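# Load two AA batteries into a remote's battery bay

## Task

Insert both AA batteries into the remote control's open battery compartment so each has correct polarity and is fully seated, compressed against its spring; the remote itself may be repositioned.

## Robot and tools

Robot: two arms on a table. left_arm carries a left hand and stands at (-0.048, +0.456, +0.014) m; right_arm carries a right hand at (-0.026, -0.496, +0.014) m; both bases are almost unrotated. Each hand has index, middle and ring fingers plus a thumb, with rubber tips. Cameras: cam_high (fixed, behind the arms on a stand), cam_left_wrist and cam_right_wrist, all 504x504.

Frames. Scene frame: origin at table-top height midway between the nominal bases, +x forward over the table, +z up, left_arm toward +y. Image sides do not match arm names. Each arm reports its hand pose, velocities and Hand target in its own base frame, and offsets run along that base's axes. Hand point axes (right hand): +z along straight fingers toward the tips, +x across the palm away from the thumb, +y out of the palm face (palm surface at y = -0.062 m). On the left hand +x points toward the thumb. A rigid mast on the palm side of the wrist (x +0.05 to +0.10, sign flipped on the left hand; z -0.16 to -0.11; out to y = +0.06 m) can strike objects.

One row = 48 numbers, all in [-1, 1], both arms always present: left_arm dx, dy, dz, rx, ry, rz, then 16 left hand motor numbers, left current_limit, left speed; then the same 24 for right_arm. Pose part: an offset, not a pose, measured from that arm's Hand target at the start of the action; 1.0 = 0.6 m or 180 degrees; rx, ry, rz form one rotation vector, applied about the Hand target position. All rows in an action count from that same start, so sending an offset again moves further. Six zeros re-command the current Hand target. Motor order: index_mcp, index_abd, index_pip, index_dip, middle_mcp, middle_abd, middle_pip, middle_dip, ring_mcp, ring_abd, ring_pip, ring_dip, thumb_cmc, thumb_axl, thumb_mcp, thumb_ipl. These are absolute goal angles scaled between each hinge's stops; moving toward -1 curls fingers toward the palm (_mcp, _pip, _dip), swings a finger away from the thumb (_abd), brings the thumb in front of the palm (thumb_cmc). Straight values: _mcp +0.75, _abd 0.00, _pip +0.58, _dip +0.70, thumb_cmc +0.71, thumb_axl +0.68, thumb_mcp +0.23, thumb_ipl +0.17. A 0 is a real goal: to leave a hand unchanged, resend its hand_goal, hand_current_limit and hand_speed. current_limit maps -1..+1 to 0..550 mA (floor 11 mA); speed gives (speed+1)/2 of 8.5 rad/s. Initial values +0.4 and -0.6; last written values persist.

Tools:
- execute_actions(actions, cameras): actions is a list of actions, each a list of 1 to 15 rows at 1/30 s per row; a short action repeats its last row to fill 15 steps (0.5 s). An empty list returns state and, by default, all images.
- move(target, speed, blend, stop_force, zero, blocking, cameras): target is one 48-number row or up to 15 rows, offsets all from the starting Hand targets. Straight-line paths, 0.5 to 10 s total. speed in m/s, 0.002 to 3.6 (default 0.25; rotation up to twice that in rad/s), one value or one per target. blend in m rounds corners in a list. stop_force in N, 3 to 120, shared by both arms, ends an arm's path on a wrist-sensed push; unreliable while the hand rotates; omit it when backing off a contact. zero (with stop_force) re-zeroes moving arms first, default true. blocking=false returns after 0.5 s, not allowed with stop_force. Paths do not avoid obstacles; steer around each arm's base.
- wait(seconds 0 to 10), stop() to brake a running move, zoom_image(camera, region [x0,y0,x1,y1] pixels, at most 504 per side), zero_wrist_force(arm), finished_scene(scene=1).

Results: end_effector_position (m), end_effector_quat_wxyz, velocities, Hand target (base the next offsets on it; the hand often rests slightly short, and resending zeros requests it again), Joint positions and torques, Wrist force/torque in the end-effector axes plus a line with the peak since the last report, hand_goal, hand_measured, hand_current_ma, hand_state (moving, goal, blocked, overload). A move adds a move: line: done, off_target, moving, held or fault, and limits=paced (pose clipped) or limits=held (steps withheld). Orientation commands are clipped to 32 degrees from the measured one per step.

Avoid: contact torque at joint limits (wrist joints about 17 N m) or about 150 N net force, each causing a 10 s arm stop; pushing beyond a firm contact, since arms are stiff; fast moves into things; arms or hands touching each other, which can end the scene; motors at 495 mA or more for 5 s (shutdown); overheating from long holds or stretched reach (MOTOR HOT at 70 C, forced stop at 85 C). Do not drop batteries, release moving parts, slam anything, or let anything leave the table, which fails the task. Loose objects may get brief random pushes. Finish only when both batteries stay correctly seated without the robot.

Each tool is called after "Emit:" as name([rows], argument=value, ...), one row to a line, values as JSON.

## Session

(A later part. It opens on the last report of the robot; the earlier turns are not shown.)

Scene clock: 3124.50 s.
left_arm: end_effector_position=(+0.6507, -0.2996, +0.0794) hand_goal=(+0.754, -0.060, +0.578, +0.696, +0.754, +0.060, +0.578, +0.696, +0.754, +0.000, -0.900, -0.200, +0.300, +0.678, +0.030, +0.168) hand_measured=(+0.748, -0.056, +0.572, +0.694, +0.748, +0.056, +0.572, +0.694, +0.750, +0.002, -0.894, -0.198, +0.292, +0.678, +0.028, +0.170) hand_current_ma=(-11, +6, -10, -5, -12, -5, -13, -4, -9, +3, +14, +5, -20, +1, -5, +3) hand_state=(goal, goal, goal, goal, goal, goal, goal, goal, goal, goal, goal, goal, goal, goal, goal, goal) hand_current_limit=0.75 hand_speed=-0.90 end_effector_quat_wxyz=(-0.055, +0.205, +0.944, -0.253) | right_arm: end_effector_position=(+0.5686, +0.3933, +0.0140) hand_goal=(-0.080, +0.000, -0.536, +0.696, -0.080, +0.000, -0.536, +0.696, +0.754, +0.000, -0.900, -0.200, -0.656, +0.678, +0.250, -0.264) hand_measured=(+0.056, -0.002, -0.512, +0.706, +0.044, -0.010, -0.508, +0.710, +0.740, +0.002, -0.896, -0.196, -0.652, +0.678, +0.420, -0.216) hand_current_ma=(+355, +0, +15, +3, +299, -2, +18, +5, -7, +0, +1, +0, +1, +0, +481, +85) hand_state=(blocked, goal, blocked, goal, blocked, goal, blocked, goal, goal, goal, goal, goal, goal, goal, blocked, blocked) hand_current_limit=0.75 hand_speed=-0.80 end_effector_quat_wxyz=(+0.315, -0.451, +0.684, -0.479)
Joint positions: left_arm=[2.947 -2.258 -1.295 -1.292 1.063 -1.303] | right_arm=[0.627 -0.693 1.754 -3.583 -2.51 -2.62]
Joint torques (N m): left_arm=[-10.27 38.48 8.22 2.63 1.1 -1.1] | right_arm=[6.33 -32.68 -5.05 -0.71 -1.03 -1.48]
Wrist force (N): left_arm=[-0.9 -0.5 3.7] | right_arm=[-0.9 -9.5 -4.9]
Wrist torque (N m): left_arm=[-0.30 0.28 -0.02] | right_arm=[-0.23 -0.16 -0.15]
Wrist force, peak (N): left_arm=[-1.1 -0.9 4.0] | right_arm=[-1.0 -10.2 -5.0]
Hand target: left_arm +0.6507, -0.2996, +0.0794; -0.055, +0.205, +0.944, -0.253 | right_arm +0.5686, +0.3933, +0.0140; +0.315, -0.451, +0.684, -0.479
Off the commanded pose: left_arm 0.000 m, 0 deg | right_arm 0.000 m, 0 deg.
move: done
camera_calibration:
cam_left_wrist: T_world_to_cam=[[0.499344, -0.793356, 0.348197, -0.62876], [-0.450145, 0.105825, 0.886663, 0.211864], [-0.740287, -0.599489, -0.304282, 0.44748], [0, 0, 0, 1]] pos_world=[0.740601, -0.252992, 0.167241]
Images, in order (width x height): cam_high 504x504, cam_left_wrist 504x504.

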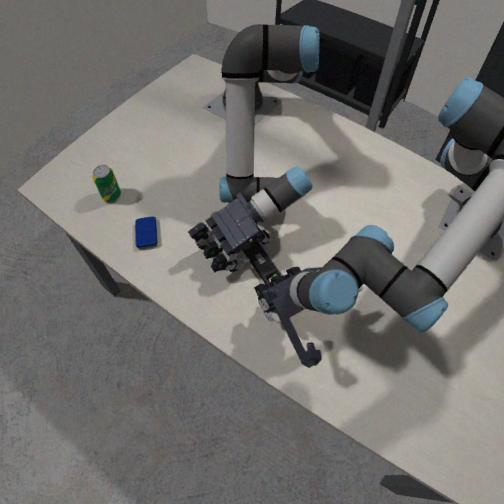

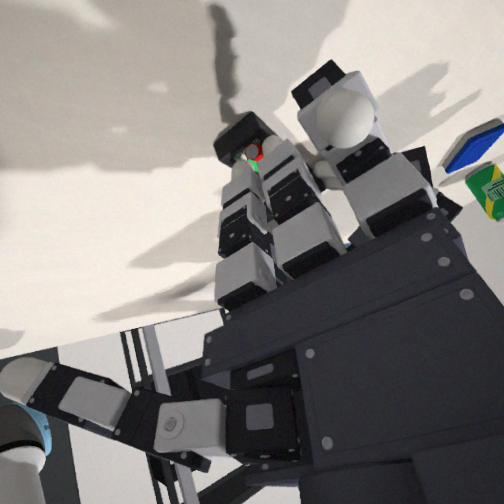

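Emit:
move(target=[0,0,0,0,0,0, 0.754,-0.2,0.577,0.696, 0.754,0.2,0.577,0.696, 0.754,0,-0.9,-0.2, 0.3,0.678,0.03,0.168, 0.75,-0.93, 0,0,0,0,0,0,-0.08,0,-0.536,0.696,-0.08,0,-0.536,0.696,0.754,0,-0.9,-0.2,-0.657,0.678,0.25,-0.265,0.75,-0.8], speed=0.02, cameras=["cam_left_wrist","cam_high"])

Emit:
zoom_image(camera="cam_left_wrist", region=[190, 80, 310, 200])

Scene clock: 3127.73 s.
left_arm: end_effector_position=(+0.6507, -0.2996, +0.0794) hand_goal=(+0.754, -0.200, +0.578, +0.696, +0.754, +0.200, +0.578, +0.696, +0.754, +0.000, -0.900, -0.200, +0.300, +0.678, +0.030, +0.168) hand_measured=(+0.748, -0.082, +0.572, +0.694, +0.748, +0.090, +0.572, +0.694, +0.750, +0.002, -0.894, -0.198, +0.292, +0.678, +0.028, +0.170) hand_current_ma=(-11, +399, -10, -5, -12, -368, -13, -4, -9, +3, +14, +5, -20, +1, -5, +3) hand_state=(goal, blocked, goal, goal, goal, blocked, goal, goal, goal, goal, goal, goal, goal, goal, goal, goal) hand_current_limit=0.75 hand_speed=-0.93 end_effector_quat_wxyz=(-0.055, +0.205, +0.944, -0.253) | right_arm: end_effector_position=(+0.5686, +0.3933, +0.0140) hand_goal=(-0.080, +0.000, -0.536, +0.696, -0.080, +0.000, -0.536, +0.696, +0.754, +0.000, -0.900, -0.200, -0.656, +0.678, +0.250, -0.264) hand_measured=(+0.056, -0.002, -0.512, +0.706, +0.044, -0.010, -0.508, +0.710, +0.740, +0.002, -0.896, -0.196, -0.652, +0.678, +0.420, -0.216) hand_current_ma=(+355, +0, +15, +3, +299, -2, +18, +5, -7, +0, +1, +0, +1, +0, +481, +85) hand_state=(blocked, goal, blocked, goal, blocked, goal, blocked, goal, goal, goal, goal, goal, goal, goal, blocked, blocked) hand_current_limit=0.75 hand_speed=-0.80 end_effector_quat_wxyz=(+0.315, -0.451, +0.684, -0.479)
Joint positions: left_arm=[2.947 -2.258 -1.295 -1.292 1.063 -1.303] | right_arm=[0.627 -0.693 1.754 -3.583 -2.51 -2.62]
Joint torques (N m): left_arm=[-9.3 38.97 7.92 0.37 0.88 -0.98] | right_arm=[4.99 -32.46 -4.91 -0.76 -1.06 -1.42]
Wrist force (N): left_arm=[-1.3 -0.6 3.8] | right_arm=[-0.8 -9.9 -5.2]
Wrist torque (N m): left_arm=[-0.32 0.27 -0.05] | right_arm=[-0.25 -0.17 -0.14]
Wrist force, peak (N): left_arm=[-1.3 -0.8 4.0] | right_arm=[-0.7 -10.0 -5.3]
Hand target: left_arm +0.6507, -0.2996, +0.0794; -0.055, +0.205, +0.944, -0.253 | right_arm +0.5686, +0.3933, +0.0140; +0.315, -0.451, +0.684, -0.479
Off the commanded pose: left_arm 0.000 m, 0 deg | right_arm 0.000 m, 0 deg.
move: done
camera_calibration:
cam_left_wrist: T_world_to_cam=[[0.49936, -0.79336, 0.348166, -0.628767], [-0.450127, 0.105797, 0.886675, 0.211842], [-0.740287, -0.599489, -0.304282, 0.44748], [0, 0, 0, 1]] pos_world=[0.740601, -0.252992, 0.167241]
Images, in order (width x height): cam_high 504x504, cam_left_wrist 504x504.

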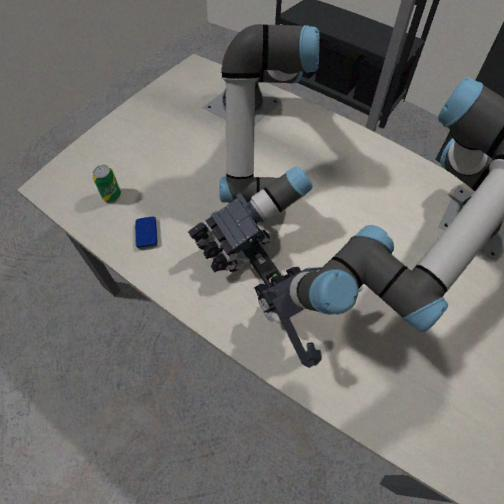

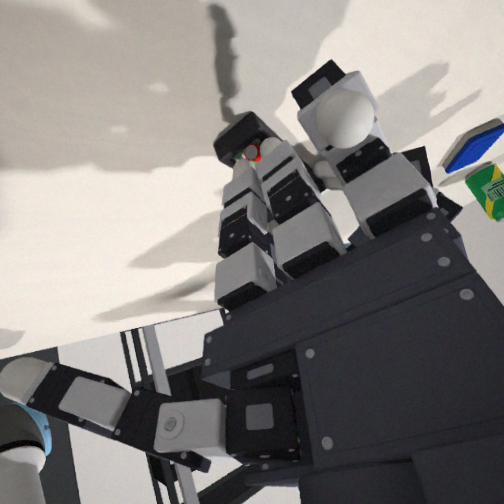

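Scaled by 4.200.

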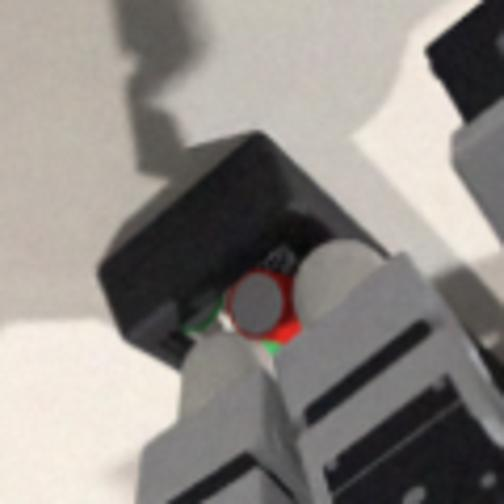

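Emit:
move(target=[0,0,0.01,0,0,0, 0.754,-0.2,0.577,0.696, 0.754,0.2,0.577,0.696, 0.754,0,-0.9,-0.2, 0.3,0.678,0.03,0.168, 0.75,-0.93, 0,0,0,0,0,0,-0.08,0,-0.536,0.696,-0.08,0,-0.536,0.696,0.754,0,-0.9,-0.2,-0.657,0.678,0.25,-0.265,0.75,-0.8], speed=0.01, cameras=["cam_left_wrist","cam_high"])

Emit:
zoom_image(camera="cam_left_wrist", region=[190, 80, 310, 200])

Emit:
zoom_image(camera="cam_high", region=[240, 240, 310, 310])

Scene clock: 3133.07 s.
left_arm: end_effector_position=(+0.6507, -0.2996, +0.0855) hand_goal=(+0.754, -0.200, +0.578, +0.696, +0.754, +0.200, +0.578, +0.696, +0.754, +0.000, -0.900, -0.200, +0.300, +0.678, +0.030, +0.168) hand_measured=(+0.748, -0.082, +0.574, +0.694, +0.748, +0.090, +0.572, +0.694, +0.750, +0.002, -0.894, -0.198, +0.292, +0.678, +0.028, +0.170) hand_current_ma=(-12, +398, -9, -5, -12, -364, -12, -4, -9, +3, +14, +5, -20, +1, -5, +3) hand_state=(goal, blocked, goal, goal, goal, blocked, goal, goal, goal, goal, goal, goal, goal, goal, goal, goal) hand_current_limit=0.75 hand_speed=-0.93 end_effector_quat_wxyz=(-0.055, +0.205, +0.944, -0.253) | right_arm: end_effector_position=(+0.5686, +0.3933, +0.0140) hand_goal=(-0.080, +0.000, -0.536, +0.696, -0.080, +0.000, -0.536, +0.696, +0.754, +0.000, -0.900, -0.200, -0.656, +0.678, +0.250, -0.264) hand_measured=(+0.056, -0.002, -0.512, +0.706, +0.044, -0.010, -0.508, +0.710, +0.740, +0.002, -0.896, -0.196, -0.652, +0.678, +0.420, -0.216) hand_current_ma=(+355, +0, +15, +3, +299, -2, +18, +5, -7, +0, +1, +0, +1, +0, +481, +85) hand_state=(blocked, goal, blocked, goal, blocked, goal, blocked, goal, goal, goal, goal, goal, goal, goal, blocked, blocked) hand_current_limit=0.75 hand_speed=-0.80 end_effector_quat_wxyz=(+0.315, -0.451, +0.684, -0.479)
Joint positions: left_arm=[2.947 -2.253 -1.288 -1.304 1.063 -1.303] | right_arm=[0.627 -0.693 1.754 -3.583 -2.51 -2.62]
Joint torques (N m): left_arm=[-10.53 52.65 33.65 1.54 0.89 -0.95] | right_arm=[4.9 -32.13 -5.57 -0.93 -1.1 -1.55]
Wrist force (N): left_arm=[-1.3 -0.6 4.0] | right_arm=[-0.6 -9.6 -5.3]
Wrist torque (N m): left_arm=[-0.35 0.29 -0.04] | right_arm=[-0.21 -0.19 -0.12]
Wrist force, peak (N): left_arm=[-1.3 -0.7 4.1] | right_arm=[-0.8 -9.9 -5.2]
Hand target: left_arm +0.6507, -0.2996, +0.0854; -0.055, +0.205, +0.944, -0.253 | right_arm +0.5686, +0.3933, +0.0140; +0.315, -0.451, +0.684, -0.479
Off the commanded pose: left_arm 0.000 m, 0 deg | right_arm 0.000 m, 0 deg.
move: done
camera_calibration:
cam_left_wrist: T_world_to_cam=[[0.499381, -0.793364, 0.348127, -0.630901], [-0.450105, 0.105762, 0.88669, 0.206405], [-0.740287, -0.59949, -0.304282, 0.449335], [0, 0, 0, 1]] pos_world=[0.740601, -0.252992, 0.173341]
Images, in order (width x height): cam_high 504x504, cam_left_wrist 504x504.

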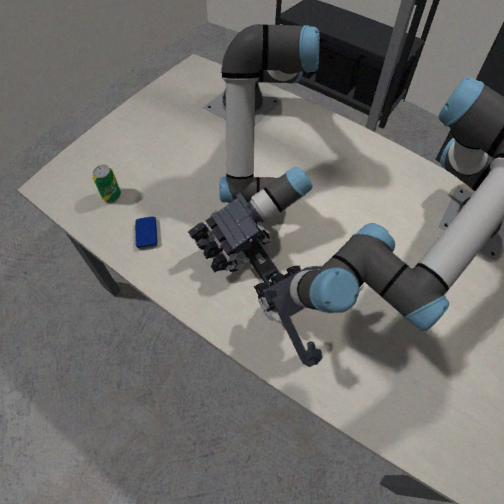

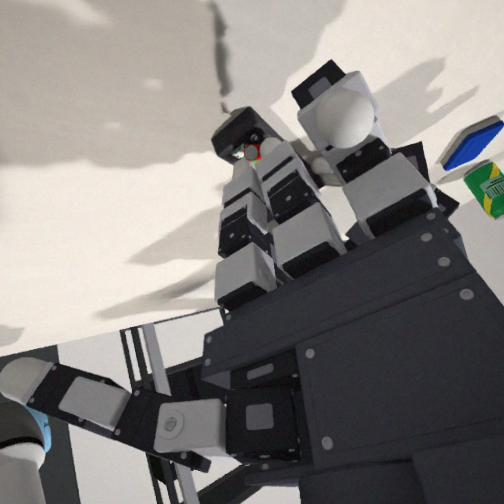

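Scaled by 4.200.

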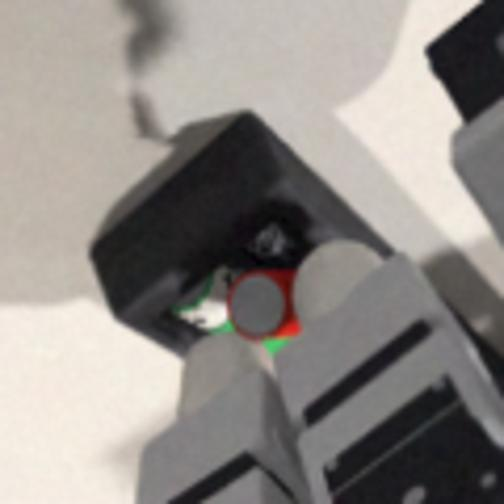

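Scaled by 7.200.

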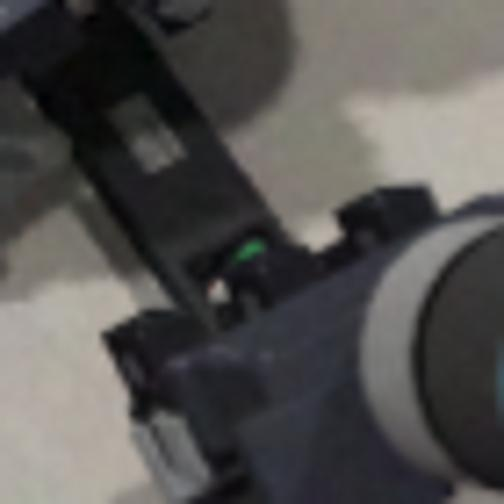

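Emit:
move(target=[0,0,0.0333,0,0,0, 0.754,-0.2,0.577,0.696, 0.754,0.2,0.577,0.696, 0.754,0,-0.9,-0.2, 0.3,0.678,0.03,0.168, 0.75,-0.93, 0,0,0,0,0,0,-0.08,0,-0.536,0.696,-0.08,0,-0.536,0.696,0.754,0,-0.9,-0.2,-0.657,0.678,0.25,-0.265,0.75,-0.8], speed=0.02, cameras=["cam_left_wrist","cam_high"])

Emit:
zoom_image(camera="cam_left_wrist", region=[190, 80, 310, 200])

Emit:
zoom_image(camera="cam_high", region=[240, 240, 310, 310])

Scene clock: 3139.23 s.
left_arm: end_effector_position=(+0.6507, -0.2996, +0.1056) hand_goal=(+0.754, -0.200, +0.578, +0.696, +0.754, +0.200, +0.578, +0.696, +0.754, +0.000, -0.900, -0.200, +0.300, +0.678, +0.030, +0.168) hand_measured=(+0.748, -0.094, +0.574, +0.694, +0.748, +0.106, +0.572, +0.694, +0.750, +0.002, -0.894, -0.198, +0.292, +0.678, +0.028, +0.170) hand_current_ma=(-12, +349, -9, -5, -12, -303, -12, -4, -9, +3, +14, +5, -20, +1, -5, +3) hand_state=(goal, blocked, goal, goal, goal, blocked, goal, goal, goal, goal, goal, goal, goal, goal, goal, goal) hand_current_limit=0.75 hand_speed=-0.93 end_effector_quat_wxyz=(-0.055, +0.205, +0.944, -0.253) | right_arm: end_effector_position=(+0.5686, +0.3933, +0.0140) hand_goal=(-0.080, +0.000, -0.536, +0.696, -0.080, +0.000, -0.536, +0.696, +0.754, +0.000, -0.900, -0.200, -0.656, +0.678, +0.250, -0.264) hand_measured=(+0.056, -0.002, -0.512, +0.706, +0.044, -0.010, -0.508, +0.710, +0.740, +0.002, -0.896, -0.196, -0.652, +0.678, +0.420, -0.216) hand_current_ma=(+355, +0, +15, +3, +299, -2, +18, +5, -7, +0, +1, +0, +1, +0, +481, +85) hand_state=(blocked, goal, blocked, goal, blocked, goal, blocked, goal, goal, goal, goal, goal, goal, goal, blocked, blocked) hand_current_limit=0.75 hand_speed=-0.80 end_effector_quat_wxyz=(+0.315, -0.451, +0.684, -0.479)
Joint positions: left_arm=[2.947 -2.234 -1.265 -1.346 1.063 -1.303] | right_arm=[0.627 -0.693 1.754 -3.583 -2.51 -2.62]
Joint torques (N m): left_arm=[-10.36 45.31 23.95 3.67 0.75 -0.24] | right_arm=[5.19 -33.31 -5.64 -0.98 -1.09 -1.38]
Wrist force (N): left_arm=[-0.8 -0.8 3.8] | right_arm=[-0.9 -9.5 -5.5]
Wrist torque (N m): left_arm=[-0.34 0.26 0.00] | right_arm=[-0.19 -0.15 -0.15]
Wrist force, peak (N): left_arm=[-1.2 -0.3 4.5] | right_arm=[-0.6 -10.0 -5.4]
Hand target: left_arm +0.6507, -0.2996, +0.1054; -0.055, +0.205, +0.944, -0.253 | right_arm +0.5686, +0.3933, +0.0140; +0.315, -0.451, +0.684, -0.479
Off the commanded pose: left_arm 0.000 m, 0 deg | right_arm 0.000 m, 0 deg.
move: done
camera_calibration:
cam_left_wrist: T_world_to_cam=[[0.499321, -0.793352, 0.348241, -0.637873], [-0.450169, 0.105864, 0.886646, 0.188665], [-0.740288, -0.599488, -0.304282, 0.455453], [0, 0, 0, 1]] pos_world=[0.740601, -0.252992, 0.193441]
Images, in order (width x height): cam_high 504x504, cam_left_wrist 504x504.

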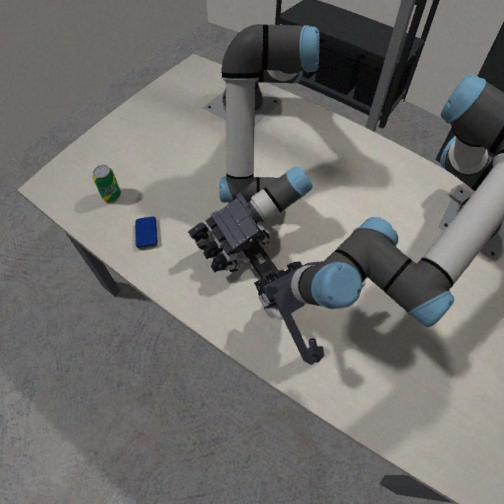

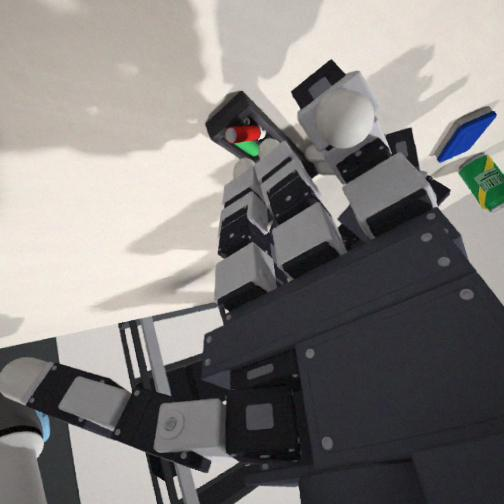

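Scaled by 4.200.

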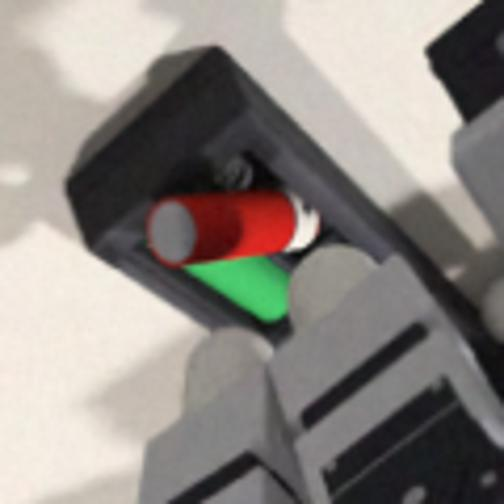

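Scaled by 7.200.

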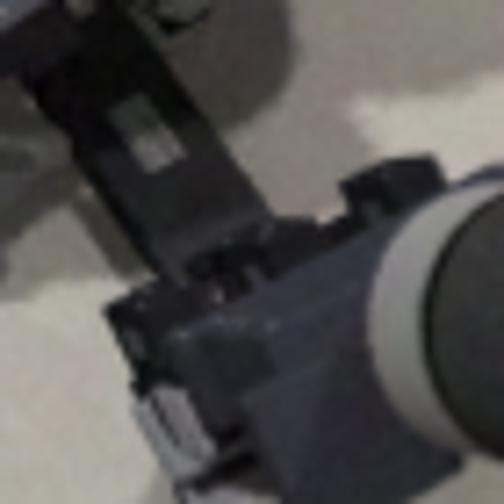

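Emit:
zoom_image(camera="cam_left_wrist", region=[200, 85, 280, 165])

Emit:
zoom_image(camera="cam_high", region=[255, 260, 290, 295])

Scaled by 6.300.

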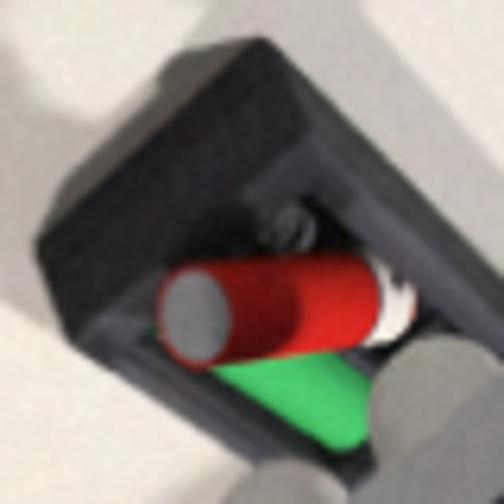

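Scaled by 14.400.

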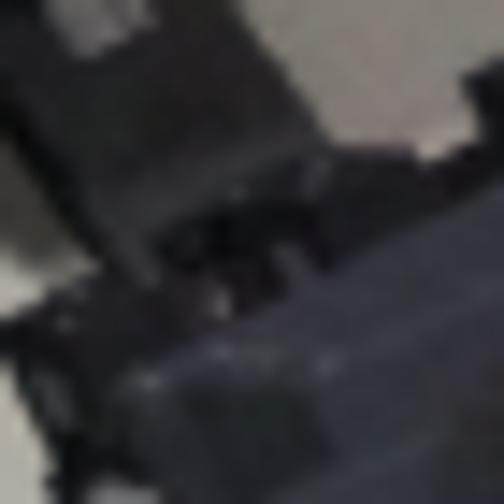

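Emit:
move(target=[-0.0076,0.0034,0,0,0,0, 0.754,0,0.577,0.696, 0.754,0,0.577,0.696, 0.754,0,-0.9,-0.2, 0.3,0.678,0.03,0.168, 0.75,-0.5, 0,0,0,0,0,0,-0.08,0,-0.536,0.696,-0.08,0,-0.536,0.696,0.754,0,-0.9,-0.2,-0.657,0.678,0.25,-0.265,0.75,-0.8], speed=0.05, cameras=["cam_left_wrist","cam_high"])

Emit:
zoom_image(camera="cam_left_wrist", region=[190, 80, 310, 200])

Scene clock: 3194.37 s.
left_arm: end_effector_position=(+0.6461, -0.2975, +0.1054) hand_goal=(+0.754, +0.000, +0.578, +0.696, +0.754, +0.000, +0.578, +0.696, +0.754, +0.000, -0.900, -0.200, +0.300, +0.678, +0.030, +0.168) hand_measured=(+0.748, -0.002, +0.574, +0.694, +0.748, +0.002, +0.572, +0.694, +0.750, +0.002, -0.894, -0.198, +0.292, +0.678, +0.028, +0.170) hand_current_ma=(-12, -4, -9, -5, -12, +3, -12, -4, -9, +3, +14, +5, -20, +1, -5, +3) hand_state=(goal, goal, goal, goal, goal, goal, goal, goal, goal, goal, goal, goal, goal, goal, goal, goal) hand_current_limit=0.75 hand_speed=-0.50 end_effector_quat_wxyz=(-0.055, +0.205, +0.944, -0.253) | right_arm: end_effector_position=(+0.5686, +0.3933, +0.0140) hand_goal=(-0.080, +0.000, -0.536, +0.696, -0.080, +0.000, -0.536, +0.696, +0.754, +0.000, -0.900, -0.200, -0.656, +0.678, +0.250, -0.264) hand_measured=(+0.056, -0.002, -0.512, +0.706, +0.044, -0.010, -0.508, +0.710, +0.740, +0.002, -0.896, -0.196, -0.652, +0.678, +0.420, -0.216) hand_current_ma=(+355, +0, +15, +3, +299, -2, +18, +5, -7, +0, +1, +0, +1, +0, +481, +85) hand_state=(blocked, goal, blocked, goal, blocked, goal, blocked, goal, goal, goal, goal, goal, goal, goal, blocked, blocked) hand_current_limit=0.75 hand_speed=-0.80 end_effector_quat_wxyz=(+0.315, -0.451, +0.684, -0.479)
Joint positions: left_arm=[2.949 -2.223 -1.285 -1.339 1.063 -1.301] | right_arm=[0.627 -0.693 1.754 -3.583 -2.51 -2.62]
Joint torques (N m): left_arm=[9.43 42.1 30.69 2.64 0.83 0.99] | right_arm=[4.91 -33.45 -4.57 -0.89 -1.17 -1.5]
Wrist force (N): left_arm=[-1.0 -0.8 3.7] | right_arm=[-0.5 -9.3 -5.2]
Wrist torque (N m): left_arm=[-0.33 0.29 -0.01] | right_arm=[-0.18 -0.20 -0.11]
Wrist force, peak (N): left_arm=[-1.0 -1.1 4.0] | right_arm=[-0.9 -9.9 -5.2]
Hand target: left_arm +0.6462, -0.2975, +0.1054; -0.055, +0.205, +0.944, -0.253 | right_arm +0.5686, +0.3933, +0.0140; +0.315, -0.451, +0.684, -0.479
Off the commanded pose: left_arm 0.000 m, 0 deg | right_arm 0.000 m, 0 deg.
move: done
camera_calibration:
cam_left_wrist: T_world_to_cam=[[0.49935, -0.793369, 0.348161, -0.6338], [-0.450027, 0.105877, 0.886716, 0.186389], [-0.740355, -0.599463, -0.304168, 0.453205], [0, 0, 0, 1]] pos_world=[0.7359, -0.250892, 0.193241]
Images, in order (width x height): cam_high 504x504, cam_left_wrist 504x504.

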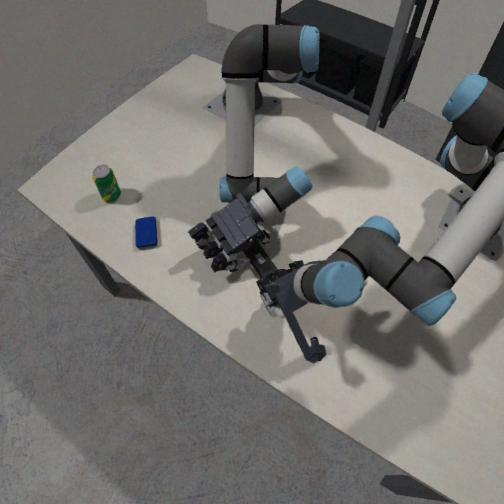

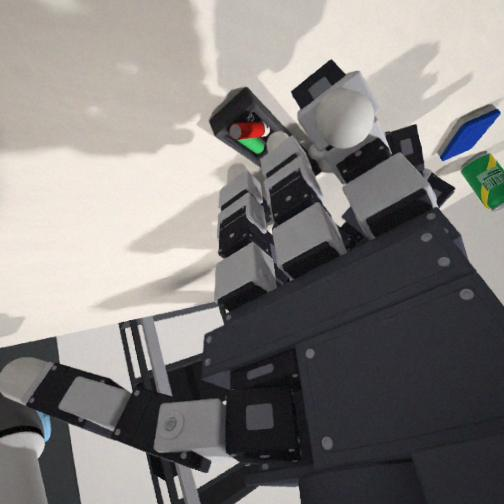

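Scaled by 4.200.

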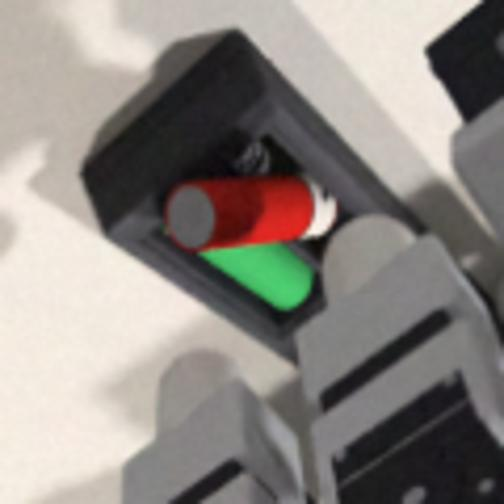

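Emit:
move(target=[0,0,-0.0425,0,0,0, 0.754,0,0.577,0.696, 0.754,0,0.577,0.696, 0.754,0,-0.9,-0.2, 0.3,0.678,0.03,0.168, 0.75,-0.5, 0,0,0,0,0,0,-0.08,0,-0.536,0.696,-0.08,0,-0.536,0.696,0.754,0,-0.9,-0.2,-0.657,0.678,0.25,-0.265,0.75,-0.8], speed=0.03, stop_force=3, cameras=["cam_left_wrist","cam_high"])

Emit:
zoom_image(camera="cam_left_wrist", region=[190, 80, 310, 200])

Scene clock: 3201.13 s.
left_arm: end_effector_position=(+0.6462, -0.2975, +0.0799) hand_goal=(+0.754, +0.000, +0.578, +0.696, +0.754, +0.000, +0.578, +0.696, +0.754, +0.000, -0.900, -0.200, +0.300, +0.678, +0.030, +0.168) hand_measured=(+0.748, -0.002, +0.574, +0.694, +0.748, +0.002, +0.572, +0.694, +0.750, +0.002, -0.894, -0.198, +0.292, +0.678, +0.028, +0.170) hand_current_ma=(-12, -4, -9, -5, -12, +3, -12, -4, -9, +3, +14, +5, -20, +1, -5, +3) hand_state=(goal, goal, goal, goal, goal, goal, goal, goal, goal, goal, goal, goal, goal, goal, goal, goal) hand_current_limit=0.75 hand_speed=-0.50 end_effector_quat_wxyz=(-0.055, +0.205, +0.944, -0.253) | right_arm: end_effector_position=(+0.5686, +0.3933, +0.0140) hand_goal=(-0.080, +0.000, -0.536, +0.696, -0.080, +0.000, -0.536, +0.696, +0.754, +0.000, -0.900, -0.200, -0.656, +0.678, +0.250, -0.264) hand_measured=(+0.056, -0.002, -0.512, +0.706, +0.044, -0.010, -0.508, +0.710, +0.740, +0.002, -0.896, -0.196, -0.652, +0.678, +0.420, -0.216) hand_current_ma=(+355, +0, +15, +3, +299, -2, +18, +5, -7, +0, +1, +0, +1, +0, +481, +85) hand_state=(blocked, goal, blocked, goal, blocked, goal, blocked, goal, goal, goal, goal, goal, goal, goal, blocked, blocked) hand_current_limit=0.75 hand_speed=-0.80 end_effector_quat_wxyz=(+0.315, -0.451, +0.684, -0.479)
Joint positions: left_arm=[2.949 -2.247 -1.314 -1.286 1.063 -1.301] | right_arm=[0.627 -0.693 1.754 -3.583 -2.51 -2.62]
Joint torques (N m): left_arm=[-1.87 59.16 38.21 -0.15 -1.3 0.43] | right_arm=[4.88 -33.13 -6.05 -0.87 -1.05 -1.58]
Wrist force (N): left_arm=[-1.0 -0.8 4.0] | right_arm=[-0.8 -9.5 -5.2]
Wrist torque (N m): left_arm=[-0.37 0.31 -0.02] | right_arm=[-0.21 -0.17 -0.14]
Wrist force, peak (N): left_arm=[-1.2 -0.7 4.1] | right_arm=[-0.7 -9.8 -5.4]
Hand target: left_arm +0.6462, -0.2975, +0.0799; -0.055, +0.205, +0.944, -0.253 | right_arm +0.5686, +0.3933, +0.0140; +0.315, -0.451, +0.684, -0.479
Off the commanded pose: left_arm 0.000 m, 0 deg | right_arm 0.000 m, 0 deg.
move: done
camera_calibration:
cam_left_wrist: T_world_to_cam=[[0.499397, -0.793367, 0.348096, -0.624996], [-0.450088, 0.105734, 0.886703, 0.209056], [-0.740286, -0.599491, -0.304282, 0.445484], [0, 0, 0, 1]] pos_world=[0.736001, -0.250891, 0.167741]
Images, in order (width x height): cam_high 504x504, cam_left_wrist 504x504.

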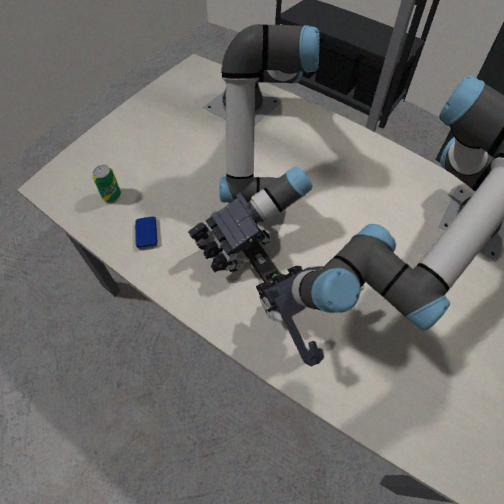

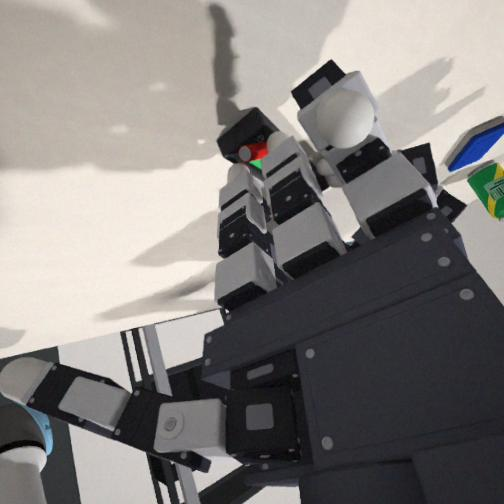

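Scaled by 4.200.

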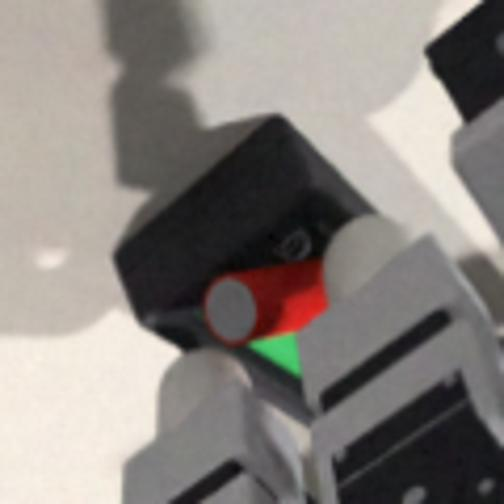

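Emit:
move([
  [-0.0059,-0.001,0,0,0,0, 0.754,0,0.577,0.696, 0.754,0,0.577,0.696, 0.754,0,-0.9,-0.2, 0.3,0.678,0.03,0.168, 0.75,-0.5, 0,0,0,0,0,0,-0.08,0,-0.536,0.696,-0.08,0,-0.536,0.696,0.754,0,-0.9,-0.2,-0.657,0.678,0.25,-0.265,0.75,-0.8],
  [-0.0059,-0.001,-0.001,0,0,0, 0.754,-0.07,0.577,0.696, 0.754,0.07,0.577,0.696, 0.754,0,-0.9,-0.2, 0.3,0.678,0.03,0.168, 0.75,-0.93, 0,0,0,0,0,0,-0.08,0,-0.536,0.696,-0.08,0,-0.536,0.696,0.754,0,-0.9,-0.2,-0.657,0.678,0.25,-0.265,0.75,-0.8],
], speed=0.02, cameras=["cam_left_wrist"])

Emit:
zoom_image(camera="cam_left_wrist", region=[190, 80, 310, 200])

Scene clock: 3209.03 s.
left_arm: end_effector_position=(+0.6426, -0.2982, +0.0793) hand_goal=(+0.754, -0.070, +0.578, +0.696, +0.754, +0.070, +0.578, +0.696, +0.754, +0.000, -0.900, -0.200, +0.300, +0.678, +0.030, +0.168) hand_measured=(+0.748, -0.066, +0.574, +0.694, +0.748, +0.048, +0.574, +0.694, +0.750, +0.002, -0.894, -0.198, +0.292, +0.678, +0.028, +0.170) hand_current_ma=(-12, +6, -9, -5, -12, -49, -5, -3, -9, +3, +14, +5, -20, +1, -5, +3) hand_state=(goal, goal, goal, goal, goal, blocked, goal, goal, goal, goal, goal, goal, goal, goal, goal, goal) hand_current_limit=0.75 hand_speed=-0.93 end_effector_quat_wxyz=(-0.055, +0.205, +0.944, -0.253) | right_arm: end_effector_position=(+0.5686, +0.3933, +0.0140) hand_goal=(-0.080, +0.000, -0.536, +0.696, -0.080, +0.000, -0.536, +0.696, +0.754, +0.000, -0.900, -0.200, -0.656, +0.678, +0.250, -0.264) hand_measured=(+0.054, -0.002, -0.510, +0.706, +0.044, -0.010, -0.508, +0.710, +0.740, +0.002, -0.896, -0.196, -0.654, +0.678, +0.420, -0.214) hand_current_ma=(+345, +0, +16, +3, +299, -2, +18, +5, -7, +0, +1, +0, +0, +0, +481, +87) hand_state=(blocked, goal, blocked, goal, blocked, goal, blocked, goal, goal, goal, goal, goal, goal, goal, blocked, blocked) hand_current_limit=0.75 hand_speed=-0.80 end_effector_quat_wxyz=(+0.315, -0.451, +0.684, -0.479)
Joint positions: left_arm=[2.947 -2.24 -1.327 -1.278 1.063 -1.303] | right_arm=[0.627 -0.693 1.754 -3.583 -2.51 -2.62]
Joint torques (N m): left_arm=[-3.79 36.66 15.67 0.36 -2.49 0.94] | right_arm=[5.57 -32.93 -4.89 -0.81 -0.86 -1.54]
Wrist force (N): left_arm=[-1.6 -1.1 3.1] | right_arm=[-0.7 -9.2 -5.0]
Wrist torque (N m): left_arm=[-0.29 0.23 -0.06] | right_arm=[-0.20 -0.20 -0.15]
Wrist force, peak (N): left_arm=[-0.9 -0.8 4.1] | right_arm=[-0.8 -10.1 -5.2]
Hand target: left_arm +0.6426, -0.2981, +0.0793; -0.055, +0.205, +0.944, -0.253 | right_arm +0.5686, +0.3933, +0.0140; +0.315, -0.451, +0.684, -0.479
Off the commanded pose: left_arm 0.000 m, 0 deg | right_arm 0.000 m, 0 deg.
move: done
camera_calibration:
cam_left_wrist: T_world_to_cam=[[0.499397, -0.793367, 0.348096, -0.623594], [-0.450088, 0.105734, 0.886703, 0.208087], [-0.740286, -0.599491, -0.304282, 0.442291], [0, 0, 0, 1]] pos_world=[0.732501, -0.251591, 0.167141]
Images, in order (width x height): cam_left_wrist 504x504.

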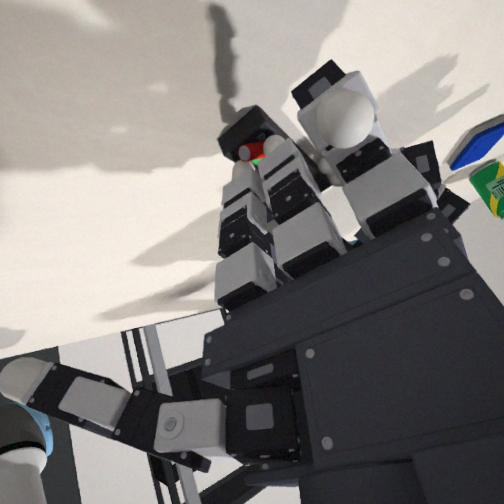

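Scaled by 4.200.

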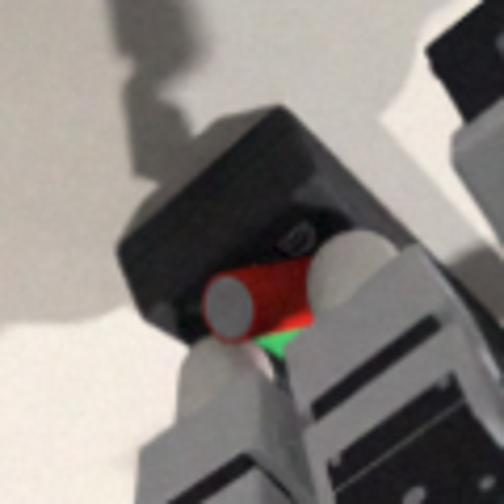

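Emit:
move(target=[0,0,0,0,0,0, 0.754,-0.19,0.577,0.696, 0.754,0.18,0.577,0.696, 0.754,0,-0.9,-0.2, 0.3,0.678,0.03,0.168, 0.75,-0.95, 0,0,0,0,0,0,-0.08,0,-0.536,0.696,-0.08,0,-0.536,0.696,0.754,0,-0.9,-0.2,-0.657,0.678,0.25,-0.265,0.75,-0.8], speed=0.02, cameras=["cam_left_wrist"])

Emit:
zoom_image(camera="cam_left_wrist", region=[190, 80, 310, 200])

Scene clock: 3213.60 s.
left_arm: end_effector_position=(+0.6426, -0.2981, +0.0793) hand_goal=(+0.754, -0.190, +0.578, +0.696, +0.754, +0.180, +0.578, +0.696, +0.754, +0.000, -0.900, -0.200, +0.300, +0.678, +0.030, +0.168) hand_measured=(+0.748, -0.086, +0.574, +0.694, +0.748, +0.060, +0.576, +0.694, +0.750, +0.002, -0.894, -0.198, +0.292, +0.678, +0.028, +0.170) hand_current_ma=(-12, +243, -9, -5, -12, -340, -4, -3, -9, +3, +14, +5, -20, +1, -5, +3) hand_state=(goal, moving, goal, goal, goal, moving, goal, goal, goal, goal, goal, goal, goal, goal, goal, goal) hand_current_limit=0.75 hand_speed=-0.95 end_effector_quat_wxyz=(-0.055, +0.205, +0.944, -0.253) | right_arm: end_effector_position=(+0.5686, +0.3933, +0.0140) hand_goal=(-0.080, +0.000, -0.536, +0.696, -0.080, +0.000, -0.536, +0.696, +0.754, +0.000, -0.900, -0.200, -0.656, +0.678, +0.250, -0.264) hand_measured=(+0.054, -0.002, -0.510, +0.706, +0.044, -0.010, -0.508, +0.710, +0.740, +0.002, -0.896, -0.196, -0.654, +0.678, +0.420, -0.214) hand_current_ma=(+345, +0, +16, +3, +299, -2, +18, +5, -7, +0, +1, +0, +0, +0, +481, +87) hand_state=(blocked, goal, blocked, goal, blocked, goal, blocked, goal, goal, goal, goal, goal, goal, goal, blocked, blocked) hand_current_limit=0.75 hand_speed=-0.80 end_effector_quat_wxyz=(+0.315, -0.451, +0.684, -0.479)
Joint positions: left_arm=[2.947 -2.24 -1.327 -1.278 1.063 -1.303] | right_arm=[0.627 -0.693 1.754 -3.583 -2.51 -2.62]
Joint torques (N m): left_arm=[7.66 38.04 35.57 0.07 -2.47 1.05] | right_arm=[4.24 -33.2 -5.95 -0.71 -1.03 -1.32]
Wrist force (N): left_arm=[-2.4 -0.9 2.8] | right_arm=[-0.8 -8.9 -4.9]
Wrist torque (N m): left_arm=[-0.25 0.18 -0.13] | right_arm=[-0.17 -0.20 -0.14]
Wrist force, peak (N): left_arm=[-1.4 -1.1 3.4] | right_arm=[-0.8 -9.5 -5.2]
Hand target: left_arm +0.6426, -0.2981, +0.0793; -0.055, +0.205, +0.944, -0.253 | right_arm +0.5686, +0.3933, +0.0140; +0.315, -0.451, +0.684, -0.479
Off the commanded pose: left_arm 0.000 m, 0 deg | right_arm 0.000 m, 0 deg.
move: done
camera_calibration:
cam_left_wrist: T_world_to_cam=[[0.499344, -0.793356, 0.348197, -0.62349], [-0.450145, 0.105825, 0.886663, 0.208148], [-0.740287, -0.599489, -0.304282, 0.442352], [0, 0, 0, 1]] pos_world=[0.732501, -0.251492, 0.167141]
Images, in order (width x height): cam_left_wrist 504x504.

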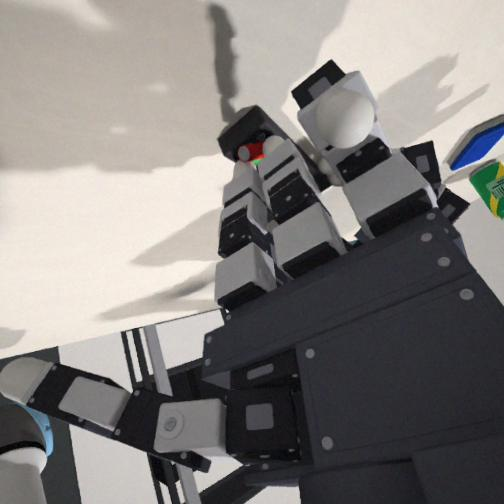

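Scaled by 4.200.

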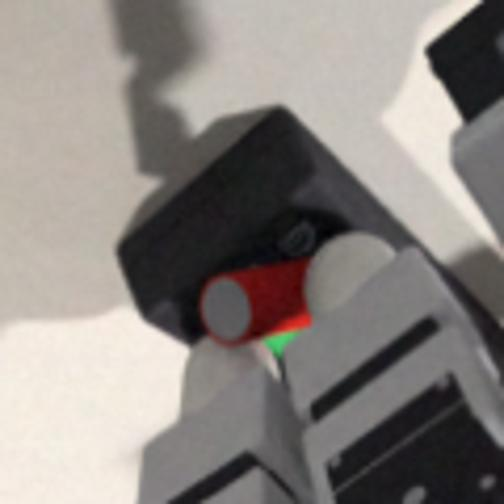

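Emit:
move(target=[0,0,0.0167,0,0,0, 0.754,-0.2,0.577,0.696, 0.754,0.18,0.577,0.696, 0.754,0,-0.9,-0.2, 0.3,0.678,0.03,0.168, 0.75,-0.95, 0,0,0,0,0,0,-0.08,0,-0.536,0.696,-0.08,0,-0.536,0.696,0.754,0,-0.9,-0.2,-0.657,0.678,0.25,-0.265,0.75,-0.8], speed=0.01, cameras=["cam_left_wrist"])

Emit:
zoom_image(camera="cam_left_wrist", region=[190, 80, 310, 200])

Scene clock: 3219.13 s.
left_arm: end_effector_position=(+0.6426, -0.2981, +0.0894) hand_goal=(+0.754, -0.200, +0.578, +0.696, +0.754, +0.180, +0.578, +0.696, +0.754, +0.000, -0.900, -0.200, +0.300, +0.678, +0.030, +0.168) hand_measured=(+0.744, -0.108, +0.574, +0.694, +0.754, +0.090, +0.580, +0.696, +0.750, +0.002, -0.894, -0.198, +0.292, +0.678, +0.028, +0.170) hand_current_ma=(-27, +295, -8, -5, +0, -287, +3, +0, -9, +3, +14, +5, -20, +1, -5, +3) hand_state=(goal, blocked, goal, goal, goal, blocked, goal, goal, goal, goal, goal, goal, goal, goal, goal, goal) hand_current_limit=0.75 hand_speed=-0.95 end_effector_quat_wxyz=(-0.055, +0.205, +0.944, -0.253) | right_arm: end_effector_position=(+0.5686, +0.3933, +0.0140) hand_goal=(-0.080, +0.000, -0.536, +0.696, -0.080, +0.000, -0.536, +0.696, +0.754, +0.000, -0.900, -0.200, -0.656, +0.678, +0.250, -0.264) hand_measured=(+0.050, +0.002, -0.508, +0.708, +0.044, -0.010, -0.508, +0.710, +0.740, +0.002, -0.896, -0.196, -0.658, +0.678, +0.420, -0.214) hand_current_ma=(+325, +0, +19, +4, +299, -2, +18, +5, -7, +0, +1, +0, +0, +0, +481, +90) hand_state=(blocked, goal, blocked, goal, blocked, goal, blocked, goal, goal, goal, goal, goal, goal, goal, blocked, blocked) hand_current_limit=0.75 hand_speed=-0.80 end_effector_quat_wxyz=(+0.315, -0.451, +0.684, -0.479)
Joint positions: left_arm=[2.947 -2.23 -1.316 -1.299 1.063 -1.303] | right_arm=[0.627 -0.693 1.754 -3.583 -2.51 -2.62]
Joint torques (N m): left_arm=[6.9 51.43 32.84 1.56 -2.37 0.57] | right_arm=[5.26 -32.64 -5.75 -0.8 -1.09 -1.39]
Wrist force (N): left_arm=[-1.0 -0.8 3.9] | right_arm=[-0.8 -8.0 -5.2]
Wrist torque (N m): left_arm=[-0.36 0.31 -0.02] | right_arm=[-0.07 -0.20 -0.15]
Wrist force, peak (N): left_arm=[-1.5 -0.6 4.3] | right_arm=[-0.8 -8.4 -5.3]
Hand target: left_arm +0.6426, -0.2981, +0.0893; -0.055, +0.205, +0.944, -0.253 | right_arm +0.5686, +0.3933, +0.0140; +0.315, -0.451, +0.684, -0.479
Off the commanded pose: left_arm 0.000 m, 0 deg | right_arm 0.000 m, 0 deg.
move: done
camera_calibration:
cam_left_wrist: T_world_to_cam=[[0.499344, -0.793356, 0.348197, -0.627007], [-0.450145, 0.105825, 0.886663, 0.199192], [-0.740287, -0.599489, -0.304282, 0.445426], [0, 0, 0, 1]] pos_world=[0.732501, -0.251492, 0.177241]
Images, in order (width x height): cam_left_wrist 504x504.

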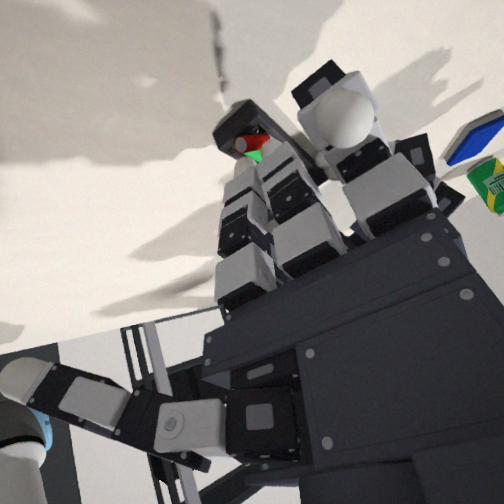

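Scaled by 4.200.

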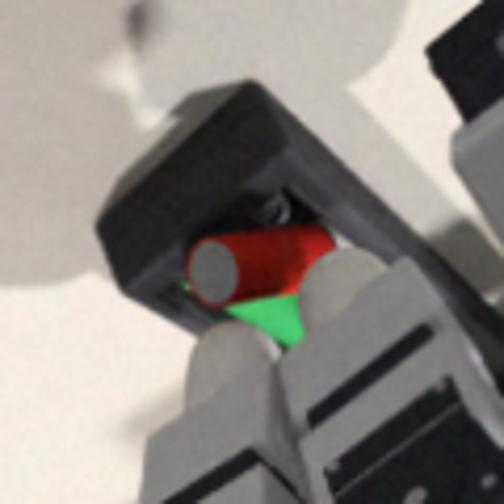

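Emit:
move([
  [0,0,0,0,0,0, 0.754,0,0.577,0.696, 0.754,0,0.577,0.696, 0.754,0,-0.9,-0.2, 0.3,0.678,0.03,0.168, 0.75,-0.7, 0,0,0,0,0,0,-0.08,0,-0.536,0.696,-0.08,0,-0.536,0.696,0.754,0,-0.9,-0.2,-0.657,0.678,0.25,-0.265,0.75,-0.8],
  [0,0,-0.0165,0,0,0, 0.754,0,0.577,0.696, 0.754,0,0.577,0.696, 0.754,0,-0.9,-0.2, 0.3,0.678,0.03,0.168, 0.75,-0.7, 0,0,0,0,0,0,-0.08,0,-0.536,0.696,-0.08,0,-0.536,0.696,0.754,0,-0.9,-0.2,-0.657,0.678,0.25,-0.265,0.75,-0.8],
], speed=0.02, cameras=["cam_left_wrist"])

Emit:
zoom_image(camera="cam_left_wrist", region=[190, 80, 310, 200])

Scene clock: 3244.23 s.
left_arm: end_effector_position=(+0.6426, -0.2981, +0.0792) hand_goal=(+0.754, +0.000, +0.578, +0.696, +0.754, +0.000, +0.578, +0.696, +0.754, +0.000, -0.900, -0.200, +0.300, +0.678, +0.030, +0.168) hand_measured=(+0.744, -0.004, +0.574, +0.694, +0.750, +0.002, +0.580, +0.696, +0.750, +0.002, -0.894, -0.198, +0.292, +0.678, +0.028, +0.170) hand_current_ma=(-27, -5, -8, -5, -6, +4, +2, +0, -9, +3, +14, +5, -20, +1, -5, +3) hand_state=(goal, goal, goal, goal, goal, goal, goal, goal, goal, goal, goal, goal, goal, goal, goal, goal) hand_current_limit=0.75 hand_speed=-0.70 end_effector_quat_wxyz=(-0.055, +0.205, +0.944, -0.253) | right_arm: end_effector_position=(+0.5686, +0.3933, +0.0140) hand_goal=(-0.080, +0.000, -0.536, +0.696, -0.080, +0.000, -0.536, +0.696, +0.754, +0.000, -0.900, -0.200, -0.656, +0.678, +0.250, -0.264) hand_measured=(+0.050, +0.002, -0.508, +0.708, +0.044, -0.010, -0.508, +0.710, +0.740, +0.002, -0.896, -0.196, -0.658, +0.678, +0.420, -0.214) hand_current_ma=(+325, +0, +19, +4, +299, -2, +18, +5, -7, +0, +1, +0, +0, +0, +481, +90) hand_state=(blocked, goal, blocked, goal, blocked, goal, blocked, goal, goal, goal, goal, goal, goal, goal, blocked, blocked) hand_current_limit=0.75 hand_speed=-0.80 end_effector_quat_wxyz=(+0.315, -0.451, +0.684, -0.479)
Joint positions: left_arm=[2.947 -2.24 -1.327 -1.278 1.063 -1.303] | right_arm=[0.627 -0.693 1.754 -3.583 -2.51 -2.62]
Joint torques (N m): left_arm=[6.44 52.88 19.95 0.67 -2.51 1.16] | right_arm=[4.73 -32.45 -6.3 -0.92 -0.94 -1.47]
Wrist force (N): left_arm=[-1.0 -0.8 3.9] | right_arm=[-0.9 -7.9 -5.3]
Wrist torque (N m): left_arm=[-0.35 0.29 -0.02] | right_arm=[-0.04 -0.18 -0.16]
Wrist force, peak (N): left_arm=[-1.1 -0.7 4.3] | right_arm=[-0.9 -8.4 -5.2]
Hand target: left_arm +0.6426, -0.2981, +0.0794; -0.055, +0.205, +0.944, -0.253 | right_arm +0.5686, +0.3933, +0.0140; +0.315, -0.451, +0.684, -0.479
Off the commanded pose: left_arm 0.000 m, 0 deg | right_arm 0.000 m, 0 deg.
move: done
camera_calibration:
cam_left_wrist: T_world_to_cam=[[0.499386, -0.793339, 0.348177, -0.623478], [-0.450062, 0.10585, 0.886702, 0.208176], [-0.740309, -0.599508, -0.304192, 0.442318], [0, 0, 0, 1]] pos_world=[0.7325, -0.251492, 0.167041]
Images, in order (width x height): cam_left_wrist 504x504.

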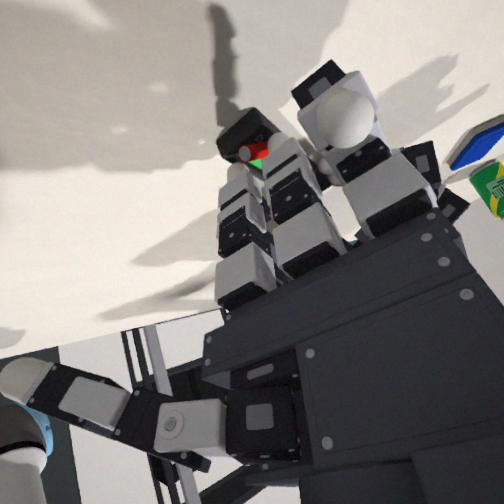

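Scaled by 4.200.

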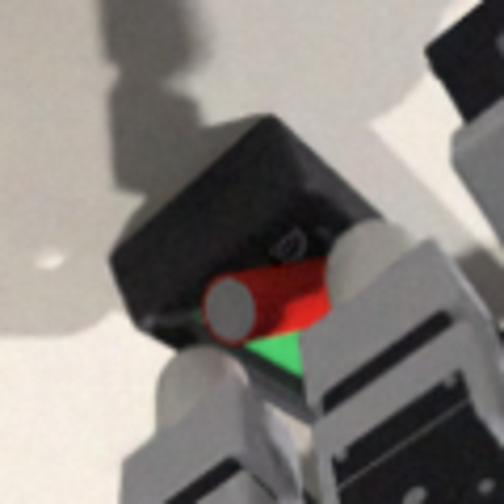

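Emit:
move(target=[0.0158,-0.0063,0,0,0,0.0122, 0.754,0,0.577,0.696, 0.754,0,0.577,0.696, 0.754,0,-0.9,-0.2, 0.3,0.678,0.03,0.168, 0.75,-0.7, 0,0,0,0,0,0,-0.08,0,-0.536,0.696,-0.08,0,-0.536,0.696,0.754,0,-0.9,-0.2,-0.657,0.678,0.25,-0.265,0.75,-0.8], speed=0.01, cameras=["cam_left_wrist"])

Emit:
zoom_image(camera="cam_left_wrist", region=[190, 80, 310, 200])

Scene clock: 3275.20 s.
left_arm: end_effector_position=(+0.6522, -0.3019, +0.0794) hand_goal=(+0.754, +0.000, +0.578, +0.696, +0.754, +0.000, +0.578, +0.696, +0.754, +0.000, -0.900, -0.200, +0.300, +0.678, +0.030, +0.168) hand_measured=(+0.746, +0.000, +0.576, +0.694, +0.750, +0.002, +0.580, +0.696, +0.750, +0.002, -0.894, -0.198, +0.292, +0.678, +0.028, +0.170) hand_current_ma=(-18, +0, -4, -4, -6, +4, +2, +0, -9, +3, +14, +5, -20, +1, -5, +3) hand_state=(goal, goal, goal, goal, goal, goal, goal, goal, goal, goal, goal, goal, goal, goal, goal, goal) hand_current_limit=0.75 hand_speed=-0.70 end_effector_quat_wxyz=(-0.050, +0.187, +0.948, -0.254) | right_arm: end_effector_position=(+0.5686, +0.3933, +0.0140) hand_goal=(-0.080, +0.000, -0.536, +0.696, -0.080, +0.000, -0.536, +0.696, +0.754, +0.000, -0.900, -0.200, -0.656, +0.678, +0.250, -0.264) hand_measured=(+0.050, +0.002, -0.508, +0.708, +0.044, -0.010, -0.508, +0.710, +0.740, +0.002, -0.896, -0.196, -0.658, +0.678, +0.420, -0.214) hand_current_ma=(+325, +0, +19, +4, +299, -2, +18, +5, -7, +0, +1, +0, +0, +0, +481, +90) hand_state=(blocked, goal, blocked, goal, blocked, goal, blocked, goal, goal, goal, goal, goal, goal, goal, blocked, blocked) hand_current_limit=0.75 hand_speed=-0.80 end_effector_quat_wxyz=(+0.315, -0.451, +0.684, -0.479)
Joint positions: left_arm=[2.946 -2.261 -1.296 -1.266 1.058 -1.348] | right_arm=[0.627 -0.693 1.754 -3.583 -2.51 -2.62]
Joint torques (N m): left_arm=[-11.14 46.19 30.92 3.76 -3.2 0.24] | right_arm=[4.78 -33.59 -5.54 -0.91 -0.93 -1.35]
Wrist force (N): left_arm=[-0.9 -1.1 3.8] | right_arm=[-0.8 -8.1 -4.9]
Wrist torque (N m): left_arm=[-0.35 0.32 0.06] | right_arm=[-0.10 -0.20 -0.15]
Wrist force, peak (N): left_arm=[-1.0 -1.0 4.2] | right_arm=[-0.9 -8.6 -5.0]
Hand target: left_arm +0.6521, -0.3019, +0.0794; -0.050, +0.187, +0.948, -0.254 | right_arm +0.5686, +0.3933, +0.0140; +0.315, -0.451, +0.684, -0.479
Off the commanded pose: left_arm 0.000 m, 0 deg | right_arm 0.000 m, 0 deg.
move: done
camera_calibration:
cam_left_wrist: T_world_to_cam=[[0.52954, -0.773541, 0.348169, -0.644975], [-0.453864, 0.0883903, 0.886676, 0.209886], [-0.716655, -0.627552, -0.304277, 0.423238], [0, 0, 0, 1]] pos_world=[0.740115, -0.251862, 0.167241]
Images, in order (width x height): cam_left_wrist 504x504.

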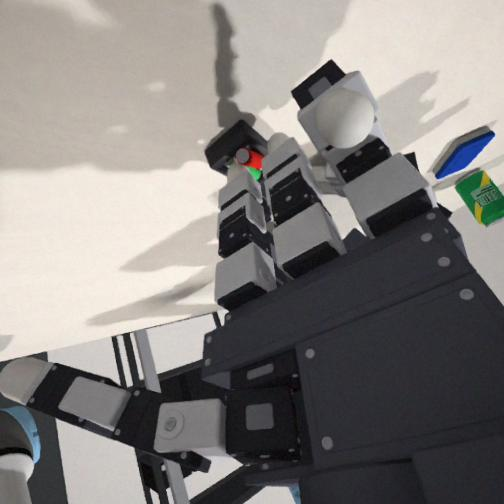

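Scaled by 4.200.

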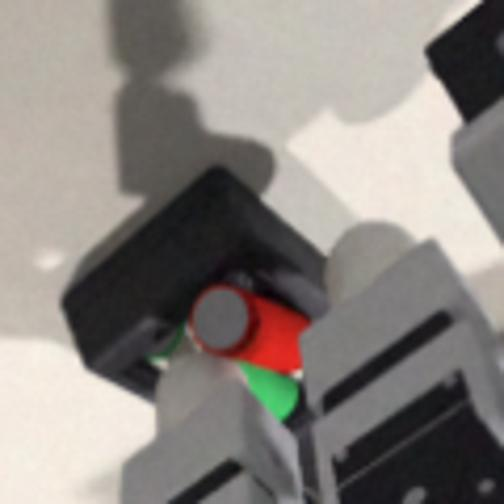

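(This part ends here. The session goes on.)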